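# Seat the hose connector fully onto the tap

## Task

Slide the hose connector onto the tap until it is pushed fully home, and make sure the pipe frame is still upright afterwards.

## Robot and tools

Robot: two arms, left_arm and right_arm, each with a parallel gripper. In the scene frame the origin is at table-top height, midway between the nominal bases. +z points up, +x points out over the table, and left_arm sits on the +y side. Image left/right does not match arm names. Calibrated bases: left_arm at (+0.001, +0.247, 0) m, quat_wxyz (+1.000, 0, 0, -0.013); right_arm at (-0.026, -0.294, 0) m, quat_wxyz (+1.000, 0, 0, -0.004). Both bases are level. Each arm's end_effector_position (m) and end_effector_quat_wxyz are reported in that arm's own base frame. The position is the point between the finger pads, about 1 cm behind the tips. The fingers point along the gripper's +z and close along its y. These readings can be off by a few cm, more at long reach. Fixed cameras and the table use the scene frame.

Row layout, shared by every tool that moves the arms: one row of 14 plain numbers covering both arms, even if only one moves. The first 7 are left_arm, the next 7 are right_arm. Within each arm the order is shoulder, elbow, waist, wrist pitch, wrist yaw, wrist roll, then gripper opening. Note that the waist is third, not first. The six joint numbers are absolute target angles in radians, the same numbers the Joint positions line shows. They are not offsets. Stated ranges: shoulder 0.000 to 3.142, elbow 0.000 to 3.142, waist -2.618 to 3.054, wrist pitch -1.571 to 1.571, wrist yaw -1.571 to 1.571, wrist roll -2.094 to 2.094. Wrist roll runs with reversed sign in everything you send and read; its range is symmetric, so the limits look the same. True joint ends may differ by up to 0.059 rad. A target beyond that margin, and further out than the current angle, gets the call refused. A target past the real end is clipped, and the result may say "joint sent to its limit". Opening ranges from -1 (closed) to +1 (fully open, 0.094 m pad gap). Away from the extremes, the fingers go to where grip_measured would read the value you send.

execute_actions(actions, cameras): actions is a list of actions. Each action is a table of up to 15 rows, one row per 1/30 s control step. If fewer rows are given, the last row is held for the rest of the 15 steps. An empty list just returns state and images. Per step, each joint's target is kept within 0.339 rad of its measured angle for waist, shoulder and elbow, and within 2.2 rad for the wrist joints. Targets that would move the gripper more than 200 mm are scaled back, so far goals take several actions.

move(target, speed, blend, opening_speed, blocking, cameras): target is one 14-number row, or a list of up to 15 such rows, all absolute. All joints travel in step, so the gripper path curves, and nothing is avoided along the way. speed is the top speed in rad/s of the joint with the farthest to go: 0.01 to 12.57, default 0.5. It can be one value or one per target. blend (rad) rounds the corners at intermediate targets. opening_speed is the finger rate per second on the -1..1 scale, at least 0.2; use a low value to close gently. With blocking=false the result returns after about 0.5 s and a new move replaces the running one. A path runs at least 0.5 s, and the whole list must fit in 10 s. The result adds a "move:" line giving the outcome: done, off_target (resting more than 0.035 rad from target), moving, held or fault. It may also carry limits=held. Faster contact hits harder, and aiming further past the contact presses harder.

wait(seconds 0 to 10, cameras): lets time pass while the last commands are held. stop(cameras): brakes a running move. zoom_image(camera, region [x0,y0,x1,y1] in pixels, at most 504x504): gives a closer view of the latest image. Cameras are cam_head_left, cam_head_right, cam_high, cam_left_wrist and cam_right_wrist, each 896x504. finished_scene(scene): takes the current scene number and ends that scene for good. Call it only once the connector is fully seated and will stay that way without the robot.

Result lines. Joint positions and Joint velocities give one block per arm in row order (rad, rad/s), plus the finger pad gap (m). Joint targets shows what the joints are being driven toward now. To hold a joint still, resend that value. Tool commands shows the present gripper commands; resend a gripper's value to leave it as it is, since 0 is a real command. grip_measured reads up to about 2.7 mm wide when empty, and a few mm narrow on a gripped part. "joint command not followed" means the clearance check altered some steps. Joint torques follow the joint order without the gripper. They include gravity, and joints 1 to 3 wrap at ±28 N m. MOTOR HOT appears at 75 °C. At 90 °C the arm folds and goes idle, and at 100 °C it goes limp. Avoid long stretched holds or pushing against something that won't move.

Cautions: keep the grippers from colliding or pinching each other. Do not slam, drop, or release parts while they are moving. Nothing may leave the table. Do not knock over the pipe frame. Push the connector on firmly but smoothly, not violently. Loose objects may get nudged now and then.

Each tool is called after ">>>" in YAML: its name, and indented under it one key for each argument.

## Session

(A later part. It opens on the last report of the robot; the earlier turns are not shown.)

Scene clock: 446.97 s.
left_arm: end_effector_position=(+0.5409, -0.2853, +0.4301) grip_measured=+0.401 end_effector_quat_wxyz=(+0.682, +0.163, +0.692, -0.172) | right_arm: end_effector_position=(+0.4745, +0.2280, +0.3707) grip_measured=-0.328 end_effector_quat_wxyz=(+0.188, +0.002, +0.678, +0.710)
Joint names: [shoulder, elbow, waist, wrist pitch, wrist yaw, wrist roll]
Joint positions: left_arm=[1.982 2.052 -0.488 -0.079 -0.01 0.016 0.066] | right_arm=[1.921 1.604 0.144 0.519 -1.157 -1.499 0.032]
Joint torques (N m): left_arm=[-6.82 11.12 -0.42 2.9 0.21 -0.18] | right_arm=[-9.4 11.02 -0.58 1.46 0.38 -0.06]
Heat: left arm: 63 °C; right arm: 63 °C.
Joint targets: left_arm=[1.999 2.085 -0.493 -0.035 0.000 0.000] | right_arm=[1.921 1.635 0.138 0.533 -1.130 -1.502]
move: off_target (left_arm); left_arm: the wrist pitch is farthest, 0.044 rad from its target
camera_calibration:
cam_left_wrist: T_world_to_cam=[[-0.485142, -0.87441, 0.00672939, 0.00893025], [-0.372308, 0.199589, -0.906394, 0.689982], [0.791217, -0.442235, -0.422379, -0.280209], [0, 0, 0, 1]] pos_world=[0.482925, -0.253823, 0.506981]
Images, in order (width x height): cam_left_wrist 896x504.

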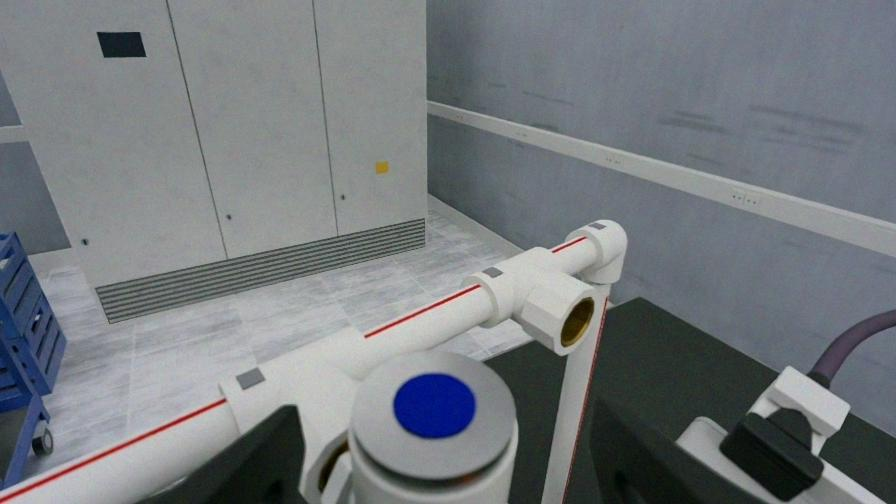

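>>> move:
  target: [1.999,2.085,-0.491,-0.035,0,0,-0.36,1.921,1.635,0.138,0.533,-1.13,-1.502,-0.65]
  speed: 0.1
  opening_speed: 0.3
  cameras: ["cam_left_wrist","cam_right_wrist"]

Scene clock: 452.23 s.
left_arm: end_effector_position=(+0.5409, -0.2853, +0.4301) grip_measured=-0.271 end_effector_quat_wxyz=(+0.683, +0.164, +0.691, -0.171) | right_arm: end_effector_position=(+0.4745, +0.2280, +0.3707) grip_measured=-0.328 end_effector_quat_wxyz=(+0.188, +0.002, +0.678, +0.710)
Joint names: [shoulder, elbow, waist, wrist pitch, wrist yaw, wrist roll]
Joint positions: left_arm=[1.982 2.052 -0.488 -0.079 -0.01 0.013 0.034] | right_arm=[1.921 1.604 0.144 0.519 -1.157 -1.499 0.032]
Joint torques (N m): left_arm=[-6.89 11.12 -0.2 2.9 0.22 -0.18] | right_arm=[-9.4 11.02 -0.62 1.46 0.37 -0.05]
Heat: left arm: 63 °C; right arm: 62 °C.
Joint targets: left_arm=[1.999 2.085 -0.491 -0.035 0.000 0.000] | right_arm=[1.921 1.635 0.138 0.533 -1.130 -1.502]
move: off_target (left_arm); left_arm: the wrist pitch is farthest, 0.044 rad from its target
camera_calibration:
cam_left_wrist: T_world_to_cam=[[-0.485502, -0.874226, 0.00405797, 0.0102765], [-0.37111, 0.201889, -0.906377, 0.689982], [0.791559, -0.441554, -0.422451, -0.280174], [0, 0, 0, 1]] pos_world=[0.482823, -0.254028, 0.506982]
cam_right_wrist: T_world_to_cam=[[0.25156, -0.00541516, -0.967827, 0.239404], [-0.956911, -0.151261, -0.247876, 0.622434], [-0.145052, 0.988479, -0.0432329, -0.0543468], [0, 0, 0, 1]] pos_world=[0.527506, 0.149167, 0.383638]
Images, in order (width x height): cam_left_wrist 896x504, cam_right_wrist 896x504.

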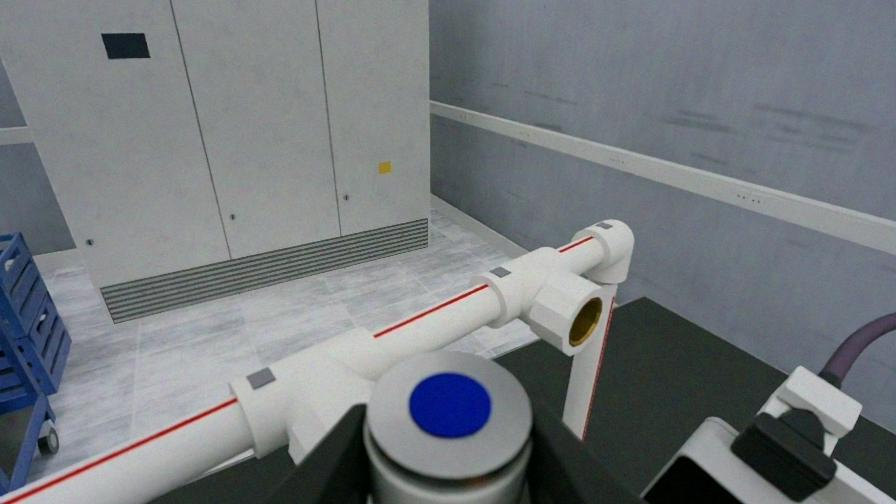

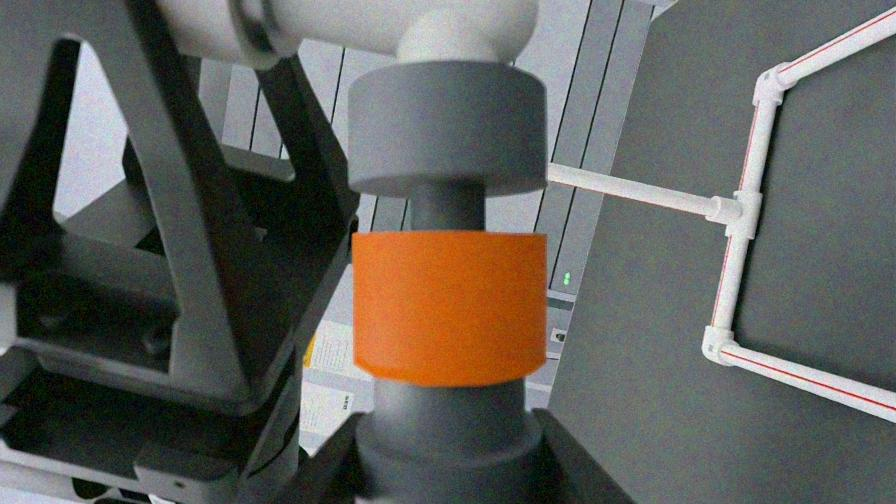

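>>> move:
  target:
    - [1.995,2.085,-0.495,-0.035,0,0,-0.42,1.921,1.635,0.138,0.533,-1.13,-1.502,-0.7]
    - [1.985,2.080,-0.52,-0.035,0,0,-0.42,1.940,1.665,0.115,0.538,-0.85,-1.502,-0.7]
  speed: 0.12
  cameras: ["cam_left_wrist","cam_right_wrist","cam_head_left"]

Scene clock: 458.53 s.
left_arm: end_effector_position=(+0.5451, -0.2851, +0.4310) grip_measured=-0.271 end_effector_quat_wxyz=(+0.691, +0.157, +0.686, -0.168) | right_arm: end_effector_position=(+0.4837, +0.2264, +0.3717) grip_measured=-0.328 end_effector_quat_wxyz=(+0.205, +0.021, +0.675, +0.709)
Joint names: [shoulder, elbow, waist, wrist pitch, wrist yaw, wrist roll]
Joint positions: left_arm=[1.993 2.052 -0.489 -0.048 -0.025 0.013 0.034] | right_arm=[1.926 1.608 0.146 0.517 -1.104 -1.499 0.032]
Joint torques (N m): left_arm=[-8.91 10.69 -2.62 2.5 0.41 -0.17] | right_arm=[-8.18 13.65 -2.82 1.56 3.09 -0.06]
Heat: left arm: 63 °C; right arm: 62 °C.
Joint targets: left_arm=[1.985 2.080 -0.520 -0.035 0.000 0.000] | right_arm=[1.940 1.665 0.115 0.538 -0.850 -1.502]
move: off_target (right_arm); right_arm: the wrist yaw is farthest, 0.254 rad from its target
camera_calibration:
cam_left_wrist: T_world_to_cam=[[-0.472442, -0.881353, 0.00385779, 0.00347961], [-0.358406, 0.188118, -0.914416, 0.684853], [0.805198, -0.433391, -0.404757, -0.295767], [0, 0, 0, 1]] pos_world=[0.48525, -0.253949, 0.506513]
cam_right_wrist: T_world_to_cam=[[0.248294, -0.00822298, -0.96865, 0.240526], [-0.963996, -0.100364, -0.246249, 0.622618], [-0.0951928, 0.994917, -0.0328467, -0.0807475], [0, 0, 0, 1]] pos_world=[0.532793, 0.144803, 0.383652]
Images, in order (width x height): cam_head_left 896x504, cam_left_wrist 896x504, cam_right_wrist 896x504.

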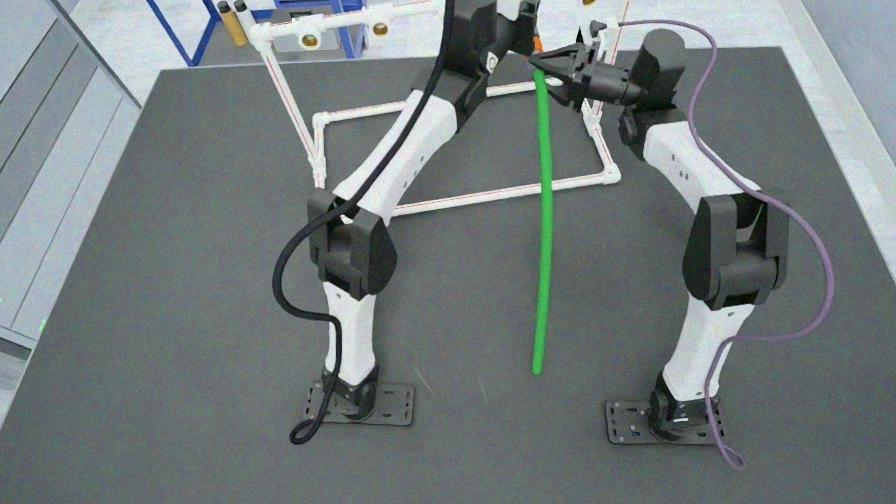

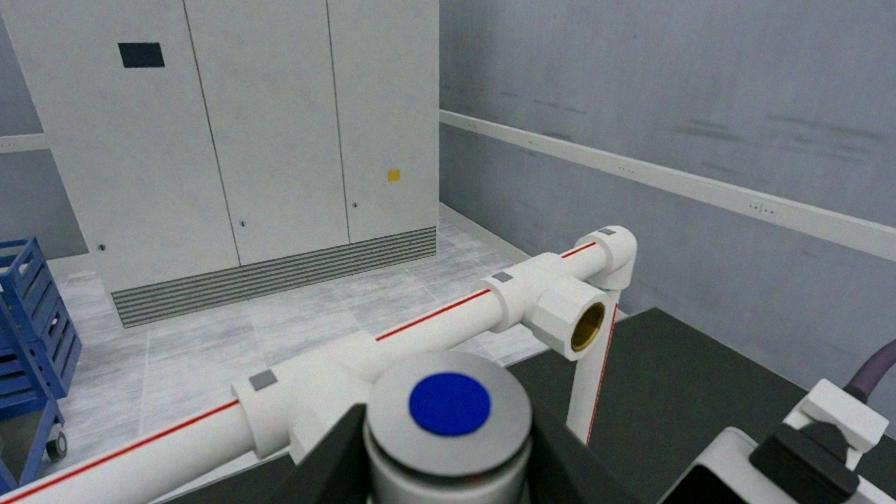

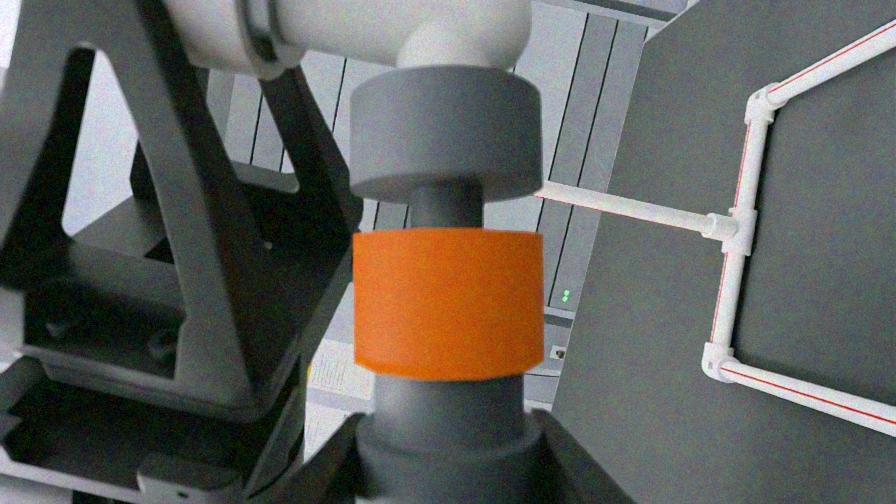

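>>> zoom_image:
  camera: "cam_right_wrist"
  region: [300, 150, 660, 504]

Scaled by 1.400 from the camera's 896x504 image, which has a finer 1280x720 frame.

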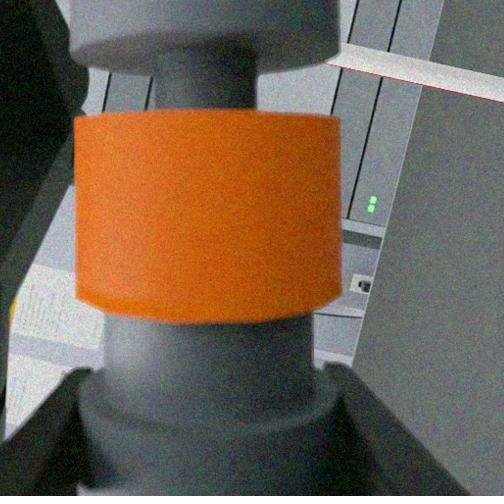

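>>> move:
  target:
    - [1.980,2.076,-0.535,-0.035,0,0,-0.42,1.950,1.680,0.100,0.538,-0.72,-1.502,-0.75]
    - [1.975,2.073,-0.55,-0.035,0,0,-0.42,1.960,1.695,0.085,0.538,-0.60,-1.502,-0.8]
  speed: 0.12
  cameras: ["cam_right_wrist","cam_head_left"]

>>> zoom_image:
  camera: "cam_right_wrist"
  region: [300, 150, 660, 504]

Scene clock: 469.57 s.
left_arm: end_effector_position=(+0.5499, -0.2814, +0.4314) grip_measured=-0.272 end_effector_quat_wxyz=(+0.699, +0.142, +0.684, -0.156) | right_arm: end_effector_position=(+0.5011, +0.2254, +0.3747) grip_measured=-0.328 end_effector_quat_wxyz=(+0.236, +0.059, +0.667, +0.705)
Joint names: [shoulder, elbow, waist, wrist pitch, wrist yaw, wrist roll]
Joint positions: left_arm=[2.002 2.052 -0.492 -0.024 -0.069 0.013 0.034] | right_arm=[1.935 1.626 0.157 0.502 -0.995 -1.498 0.032]
Joint torques (N m): left_arm=[-10.44 10.02 -5.01 2.21 0.93 -0.18] | right_arm=[-7.38 15.05 -6.52 1.74 4.77 -0.07]
Heat: left arm: 63 °C; right arm: 63 °C.
Joint targets: left_arm=[1.975 2.073 -0.550 -0.035 0.000 0.000] | right_arm=[1.960 1.695 0.085 0.538 -0.600 -1.502]
move: off_target (left_arm, right_arm); target 2's new numbers were sent with right_arm's wrist yaw 0.395 rad from that target; left_arm: the wrist yaw is farthest, 0.069 rad from its target; right_arm: the wrist yaw is farthest, 0.395 rad from its target
camera_calibration:
cam_right_wrist: T_world_to_cam=[[0.237843, -0.0125362, -0.971223, 0.246401], [-0.971304, -0.00258927, -0.237829, 0.61844], [0.00046671, 0.999918, -0.0127922, -0.134691], [0, 0, 0, 1]] pos_world=[0.542151, 0.13937, 0.384671]
Images, in order (width x height): cam_head_left 896x504, cam_right_wrist 896x504.

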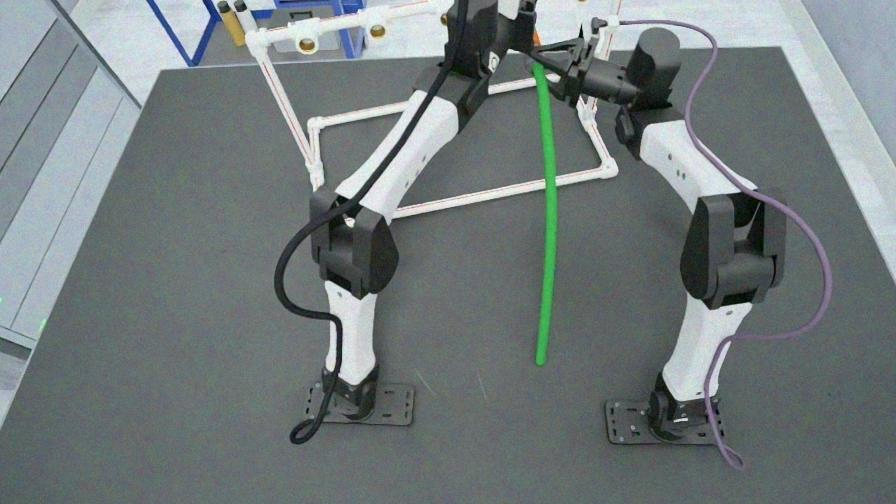

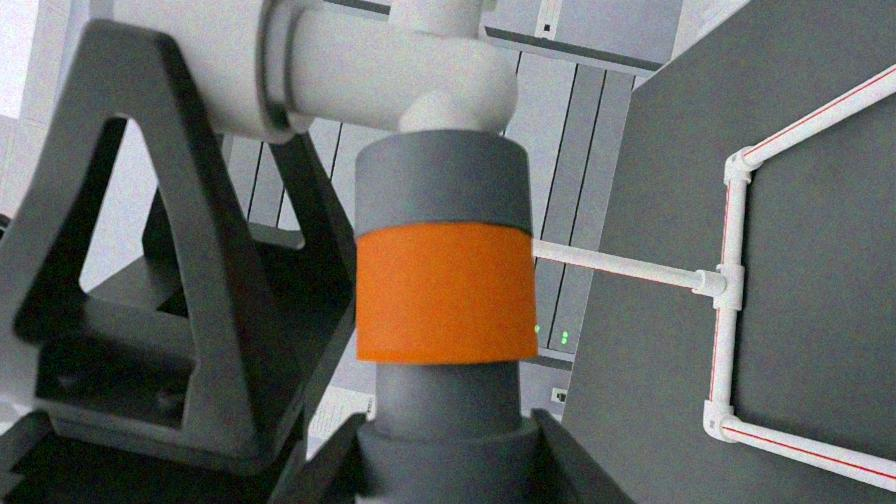

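Scaled by 1.400 from the camera's 896x504 image, which has a finer 1280x720 frame.

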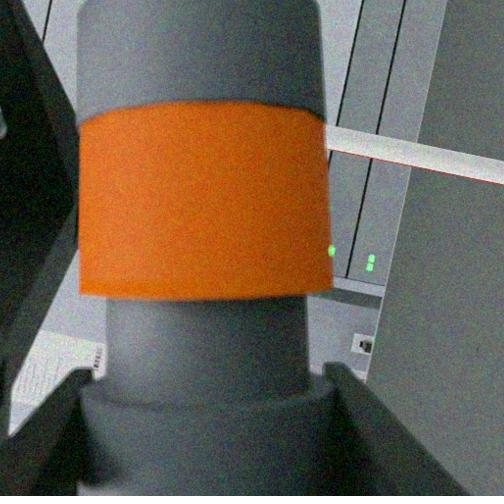

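>>> move:
  target: [1.998,2.080,-0.494,-0.01,-0.06,0,-0.42,1.935,1.655,0.150,0.520,-0.98,-1.500,-0.6]
  speed: 0.15
  cameras: ["cam_right_wrist","cam_high"]

>>> zoom_image:
  camera: "cam_right_wrist"
  region: [300, 100, 660, 454]

Scene clock: 483.93 s.
left_arm: end_effector_position=(+0.5505, -0.2801, +0.4305) grip_measured=-0.272 end_effector_quat_wxyz=(+0.698, +0.140, +0.685, -0.154) | right_arm: end_effector_position=(+0.4953, +0.2292, +0.3738) grip_measured=-0.328 end_effector_quat_wxyz=(+0.223, +0.046, +0.670, +0.707)
Joint names: [shoulder, elbow, waist, wrist pitch, wrist yaw, wrist roll]
Joint positions: left_arm=[2.002 2.052 -0.491 -0.028 -0.073 0.013 0.034] | right_arm=[1.935 1.626 0.16 0.502 -1.028 -1.498 0.032]
Joint torques (N m): left_arm=[-8.7 10.67 -0.27 2.56 0.25 -0.16] | right_arm=[-9.55 10.96 -0.96 1.56 0.6 -0.05]
Heat: left arm: 63 °C; right arm: 66 °C.
Joint targets: left_arm=[1.998 2.080 -0.494 -0.010 -0.060 0.000] | right_arm=[1.935 1.655 0.150 0.520 -0.980 -1.500]
move: off_target (right_arm); right_arm: the wrist yaw is farthest, 0.048 rad from its target
camera_calibration:
cam_right_wrist: T_world_to_cam=[[0.239277, -0.0101371, -0.970898, 0.245579], [-0.970316, -0.0386615, -0.23873, 0.620737], [-0.0351164, 0.999201, -0.019087, -0.118328], [0, 0, 0, 1]] pos_world=[0.539394, 0.144721, 0.384362]
Images, in order (width x height): cam_high 896x504, cam_right_wrist 896x504.

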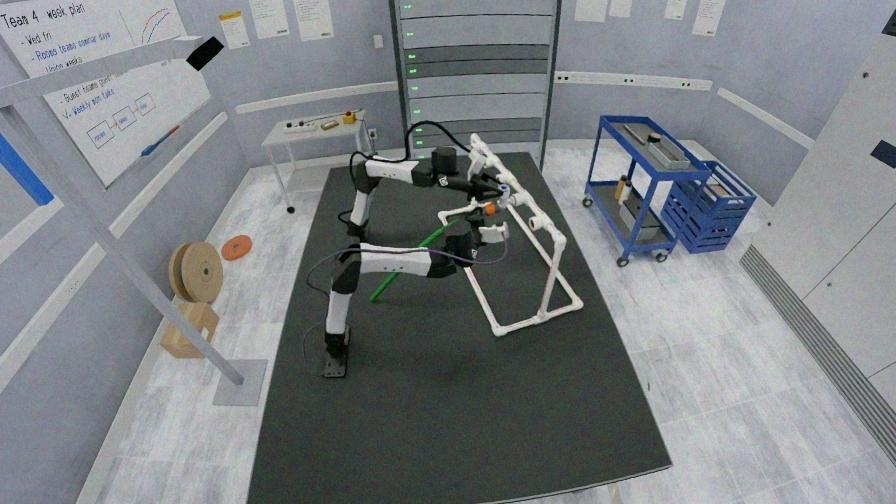

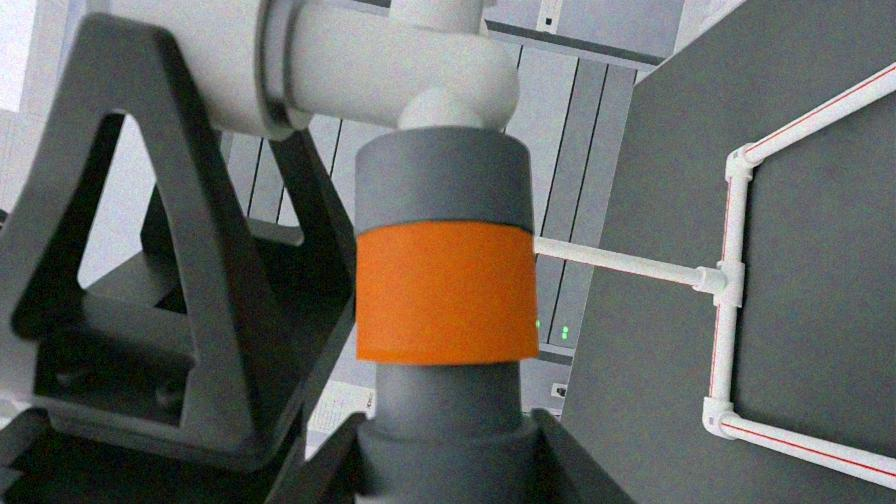

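Scaled by 1.400 from the camera's 896x504 image, which has a finer 1280x720 frame.

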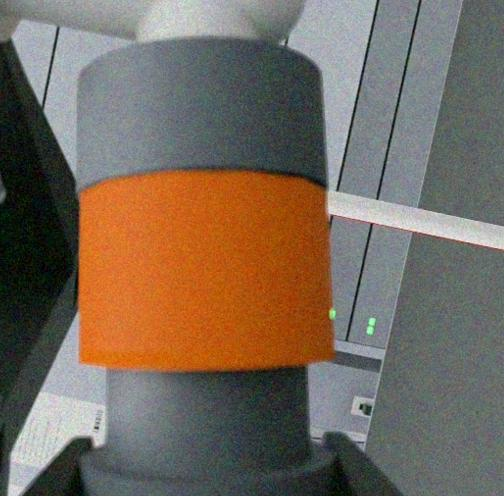

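>>> move:
  target:
    - [1.998,2.080,-0.494,-0.01,-0.06,0,0.4,1.935,1.655,0.150,0.520,-0.98,-1.500,-0.6]
  speed: 0.3
  opening_speed: 0.8
  cameras: []

>>> move:
  target:
    - [1.80,1.90,-0.494,-0.06,-0.04,0,0.4,1.935,1.655,0.150,0.520,-0.98,-1.500,-0.6]
    - [1.56,1.70,-0.48,-0.09,0,0,0.4,1.935,1.655,0.150,0.520,-0.98,-1.500,-0.6]
  speed: 0.4
  blend: 0.05
  cameras: ["cam_left_wrist","cam_right_wrist","cam_high"]

Scene clock: 487.73 s.
left_arm: end_effector_position=(+0.5505, -0.2802, +0.4301) grip_measured=+0.399 end_effector_quat_wxyz=(+0.697, +0.140, +0.686, -0.154) | right_arm: end_effector_position=(+0.4953, +0.2292, +0.3738) grip_measured=-0.328 end_effector_quat_wxyz=(+0.223, +0.046, +0.670, +0.707)
Joint names: [shoulder, elbow, waist, wrist pitch, wrist yaw, wrist roll]
Joint positions: left_arm=[2.002 2.052 -0.491 -0.03 -0.072 0.013 0.066] | right_arm=[1.935 1.626 0.16 0.502 -1.028 -1.498 0.032]
Joint torques (N m): left_arm=[-8.64 10.66 -0.21 2.58 0.25 -0.17] | right_arm=[-9.55 10.97 -0.96 1.58 0.61 -0.04]
Heat: left arm: 63 °C; right arm: 65 °C.
Joint targets: left_arm=[1.998 2.080 -0.494 -0.010 -0.060 0.000] | right_arm=[1.935 1.655 0.150 0.520 -0.980 -1.500]
move: off_target (right_arm); right_arm: the wrist yaw is farthest, 0.048 rad from its target
No camera images: "cameras" was empty.

Scene clock: 489.47 s.
left_arm: end_effector_position=(+0.4494, -0.2355, +0.4662) grip_measured=+0.399 end_effector_quat_wxyz=(+0.688, +0.161, +0.686, -0.171) | right_arm: end_effector_position=(+0.4953, +0.2292, +0.3738) grip_measured=-0.328 end_effector_quat_wxyz=(+0.223, +0.046, +0.670, +0.707)
Joint names: [shoulder, elbow, waist, wrist pitch, wrist yaw, wrist roll]
Joint positions: left_arm=[1.589 1.703 -0.487 -0.108 -0.012 0.013 0.066] | right_arm=[1.935 1.626 0.16 0.502 -1.028 -1.498 0.032]
Joint torques (N m): left_arm=[-7.66 7.61 0.54 2.58 0.2 -0.16] | right_arm=[-9.55 10.97 -0.94 1.58 0.61 -0.05]
Heat: left arm: 63 °C; right arm: 65 °C.
Joint targets: left_arm=[1.560 1.700 -0.480 -0.090 0.000 0.000] | right_arm=[1.935 1.655 0.150 0.520 -0.980 -1.500]
move: off_target (right_arm); right_arm: the wrist yaw is farthest, 0.048 rad from its target
camera_calibration:
cam_left_wrist: T_world_to_cam=[[-0.482519, -0.875877, 0.00380885, 0.00768436], [-0.35952, 0.194089, -0.912729, 0.674563], [0.7987, -0.441778, -0.408547, -0.180238], [0, 0, 0, 1]] pos_world=[0.390182, -0.20382, 0.542028]
cam_right_wrist: T_world_to_cam=[[0.239277, -0.0101371, -0.970898, 0.245579], [-0.970316, -0.0386615, -0.23873, 0.620737], [-0.0351164, 0.999201, -0.019087, -0.118328], [0, 0, 0, 1]] pos_world=[0.539394, 0.144721, 0.384362]
Images, in order (width x height): cam_high 896x504, cam_left_wrist 896x504, cam_right_wrist 896x504.

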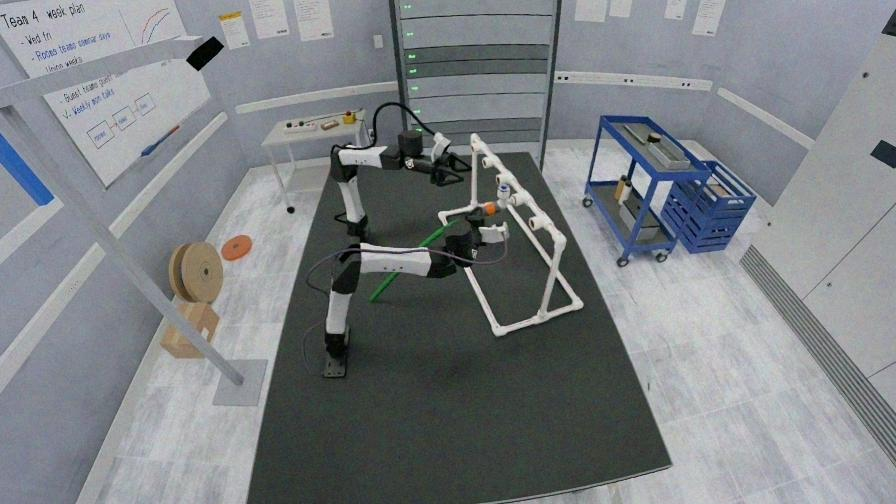

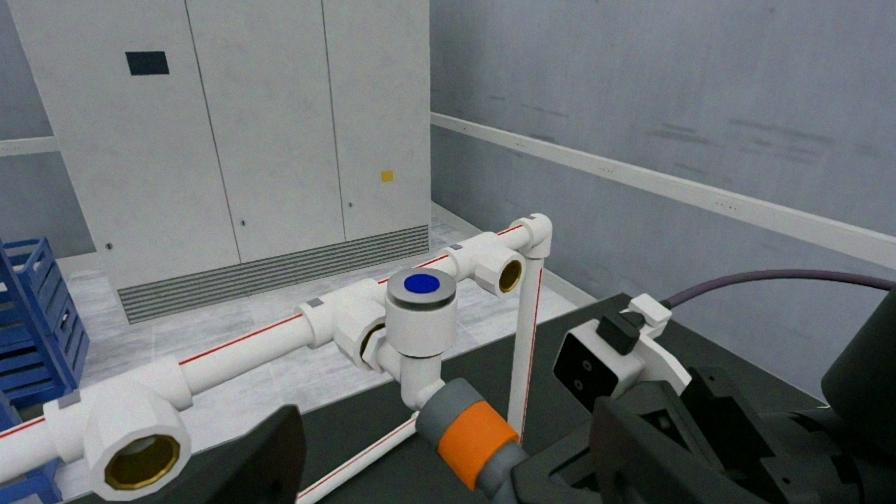

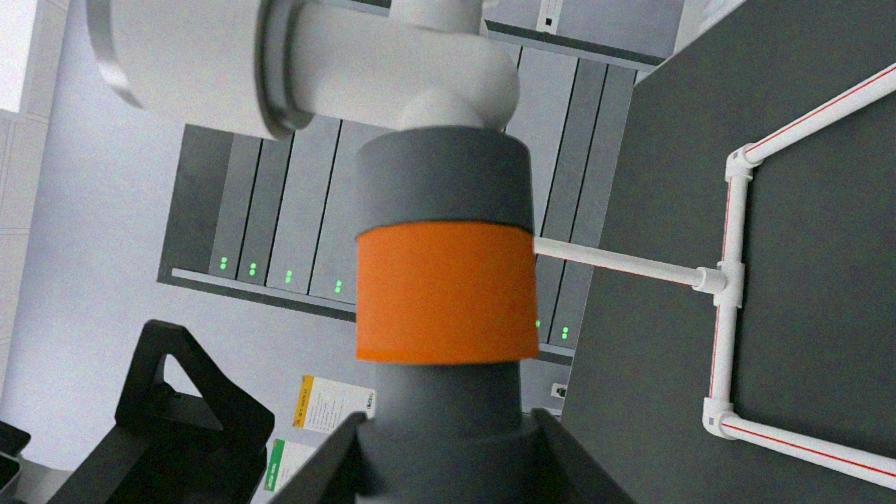

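>>> move:
  target: [1.56,1.70,-0.48,-0.09,0,0,0.4,1.935,1.655,0.150,0.520,-1.00,-1.500,0.5]
  speed: 0.3
  opening_speed: 0.4
  cameras: ["cam_right_wrist"]

>>> move:
  target:
    - [1.45,1.40,-0.45,-0.1,0,0,0.4,1.795,1.47,-0.011,0.54,-1.2,-1.498,0.5]
    - [1.3,1.0,-0.45,-0.1,-0.3,0,0.4,1.60,1.05,-0.1,0.5,-0.9,-1.2,0.5]
  speed: [0.3,0.6]
  blend: 0.05

>>> zoom_image:
  camera: "cam_head_left"
  region: [490, 0, 610, 120]

>>> zoom_image:
  camera: "cam_high"
  region: [430, 150, 560, 260]

Scene clock: 495.77 s.
left_arm: end_effector_position=(+0.4493, -0.2356, +0.4662) grip_measured=+0.399 end_effector_quat_wxyz=(+0.688, +0.161, +0.686, -0.172) | right_arm: end_effector_position=(+0.4988, +0.2261, +0.3740) grip_measured=+0.497 end_effector_quat_wxyz=(+0.230, +0.053, +0.668, +0.705)
Joint names: [shoulder, elbow, waist, wrist pitch, wrist yaw, wrist roll]
Joint positions: left_arm=[1.589 1.703 -0.487 -0.108 -0.011 0.013 0.066] | right_arm=[1.936 1.626 0.156 0.501 -1.012 -1.498 0.07]
Joint torques (N m): left_arm=[-7.62 7.6 0.57 2.56 0.22 -0.16] | right_arm=[-9.58 11 -0.61 1.58 0.18 -0.05]
Heat: left arm: 63 °C; right arm: 64 °C.
Joint targets: left_arm=[1.560 1.700 -0.480 -0.090 0.000 0.000] | right_arm=[1.935 1.655 0.150 0.520 -1.000 -1.500]
move: done
camera_calibration:
cam_right_wrist: T_world_to_cam=[[0.237869, -0.0120109, -0.971223, 0.246156], [-0.971171, -0.0190367, -0.237621, 0.619611], [-0.0156349, 0.999747, -0.0161928, -0.125974], [0, 0, 0, 1]] pos_world=[0.541226, 0.140694, 0.384265]
Images, in order (width x height): cam_right_wrist 896x504.

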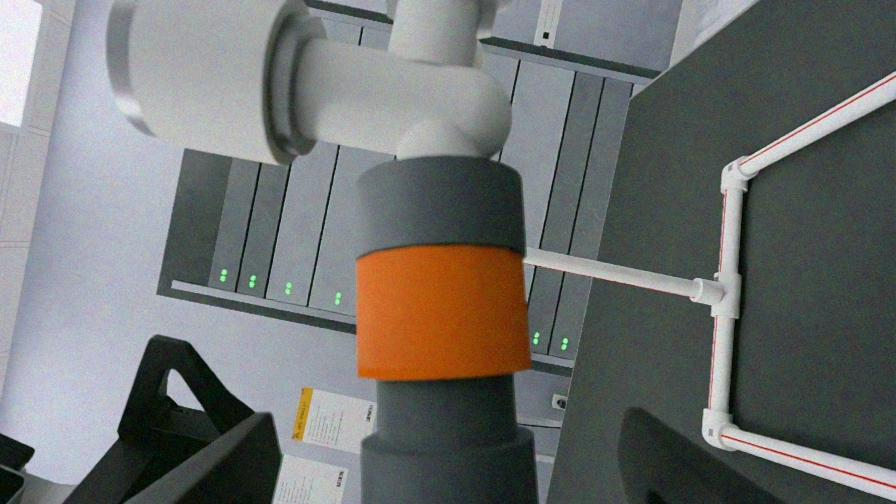

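Scene clock: 498.20 s.
left_arm: end_effector_position=(+0.4002, -0.1427, +0.2408) grip_measured=+0.399 end_effector_quat_wxyz=(+0.535, +0.112, +0.837, -0.003) | right_arm: end_effector_position=(+0.4631, +0.0925, +0.2749) grip_measured=+0.497 end_effector_quat_wxyz=(+0.337, +0.171, +0.707, +0.598)
Joint names: [shoulder, elbow, waist, wrist pitch, wrist yaw, wrist roll]
Joint positions: left_arm=[1.329 0.999 -0.457 -0.131 -0.286 0.012 0.066] | right_arm=[1.634 1.05 -0.095 0.489 -0.914 -1.219 0.07]
Joint torques (N m): left_arm=[-6.12 8.24 0.61 2.62 -0.1 -0.15] | right_arm=[-9.83 7.8 -0.43 1.62 0.04 0.17]
Heat: left arm: 63 °C; right arm: 63 °C.
Joint targets: left_arm=[1.300 1.000 -0.450 -0.100 -0.300 0.000] | right_arm=[1.600 1.050 -0.100 0.500 -0.900 -1.200]
move: done
camera_calibration:
cam_left_wrist: T_world_to_cam=[[-0.221103, -0.968887, -0.111225, -0.0241121], [-0.732122, 0.240244, -0.637401, 0.522568], [0.644291, -0.0595014, -0.762462, 0.00952433], [0, 0, 0, 1]] pos_world=[0.371116, -0.148339, 0.337666]
cam_right_wrist: T_world_to_cam=[[0.142509, -0.233772, -0.961791, 0.218907], [-0.934255, 0.289151, -0.20871, 0.505343], [0.326893, 0.928301, -0.177196, -0.102369], [0, 0, 0, 1]] pos_world=[0.474386, 0.0000836204, 0.297873]

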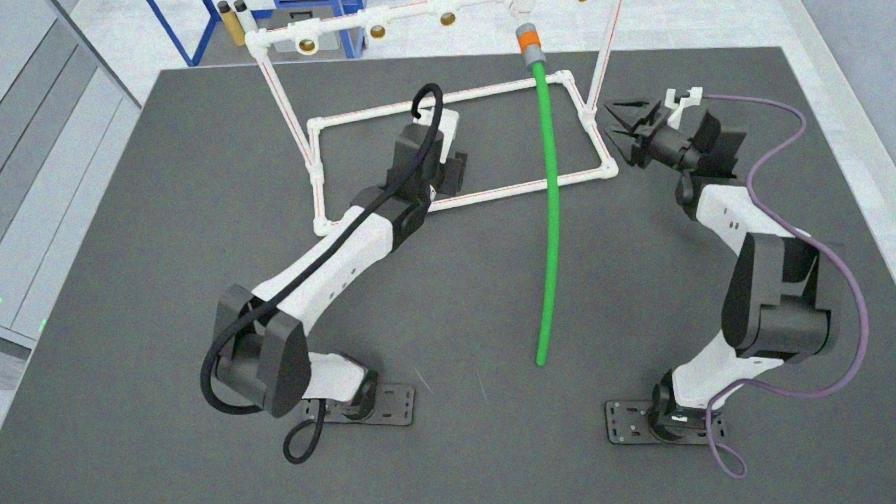

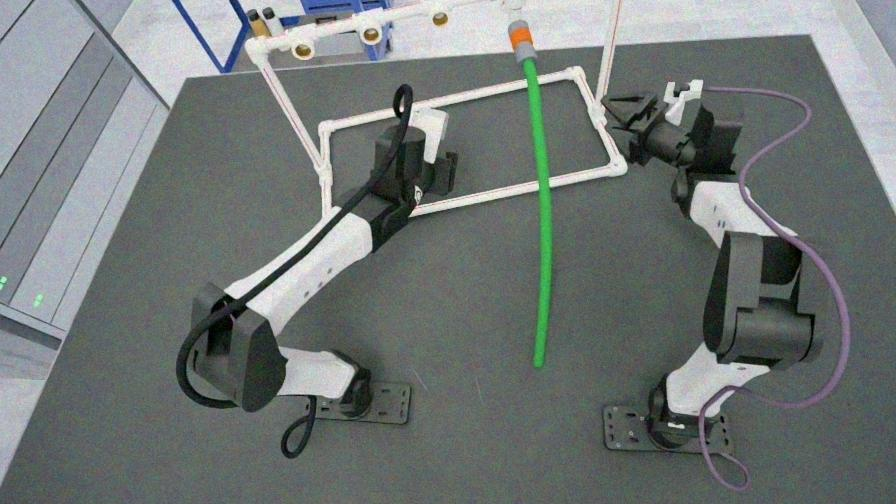

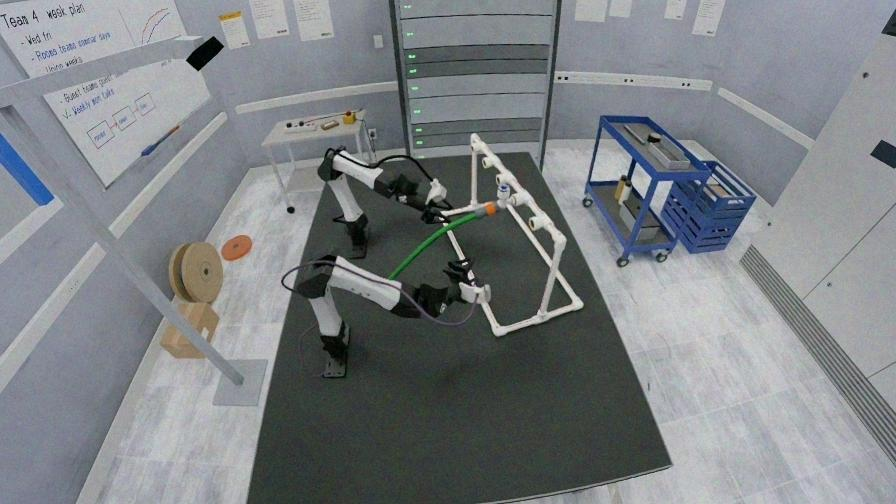

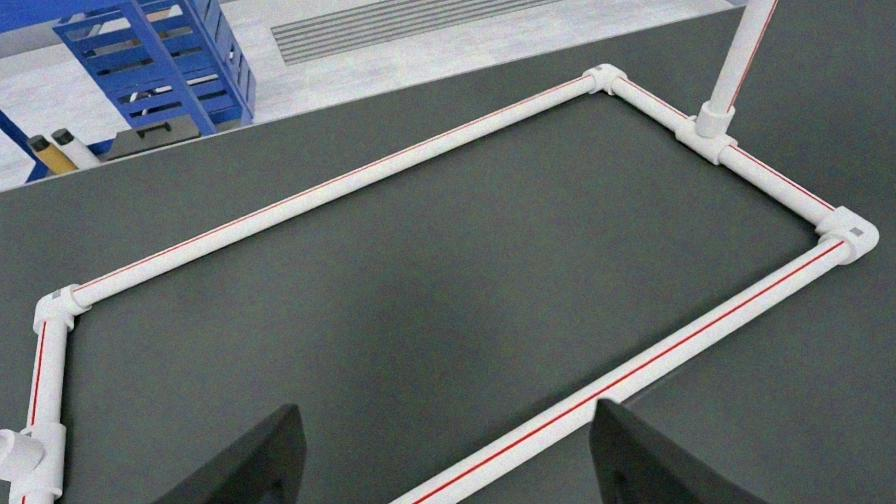

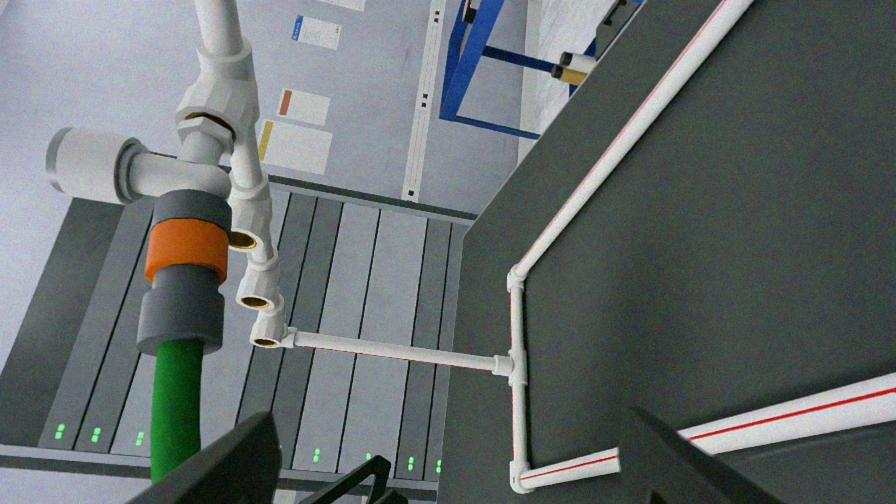

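Scaled by 4.200 from the camera's 896x504 image, which has a finer 1280x720 frame.

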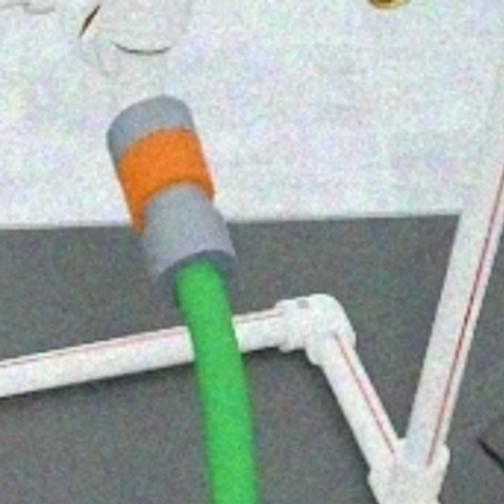

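Scaled by 3.877 from the camera's 896x504 image, which has a finer 1280x720 frame.

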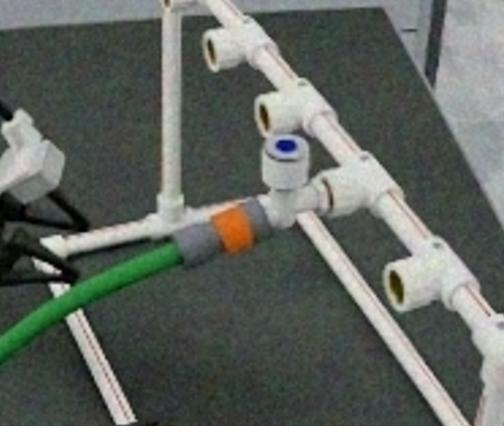

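>>> zoom_image:
  camera: "cam_right_wrist"
  region: [80, 150, 300, 370]

Scaled by 2.291 from the camera's 896x504 image, which has a finer 1280x720 frame.

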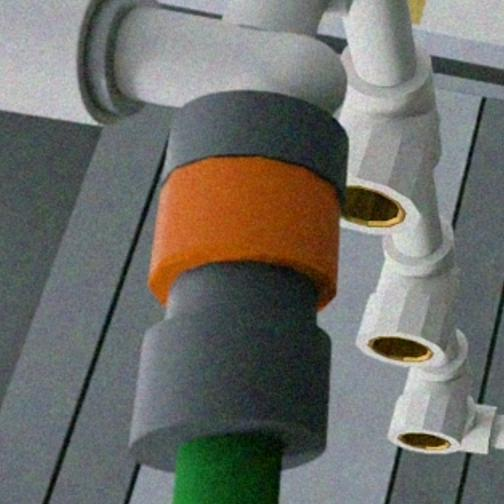

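Fully seated.

>>> finished_scene:
  scene: 1

The scene is finished: the task was done.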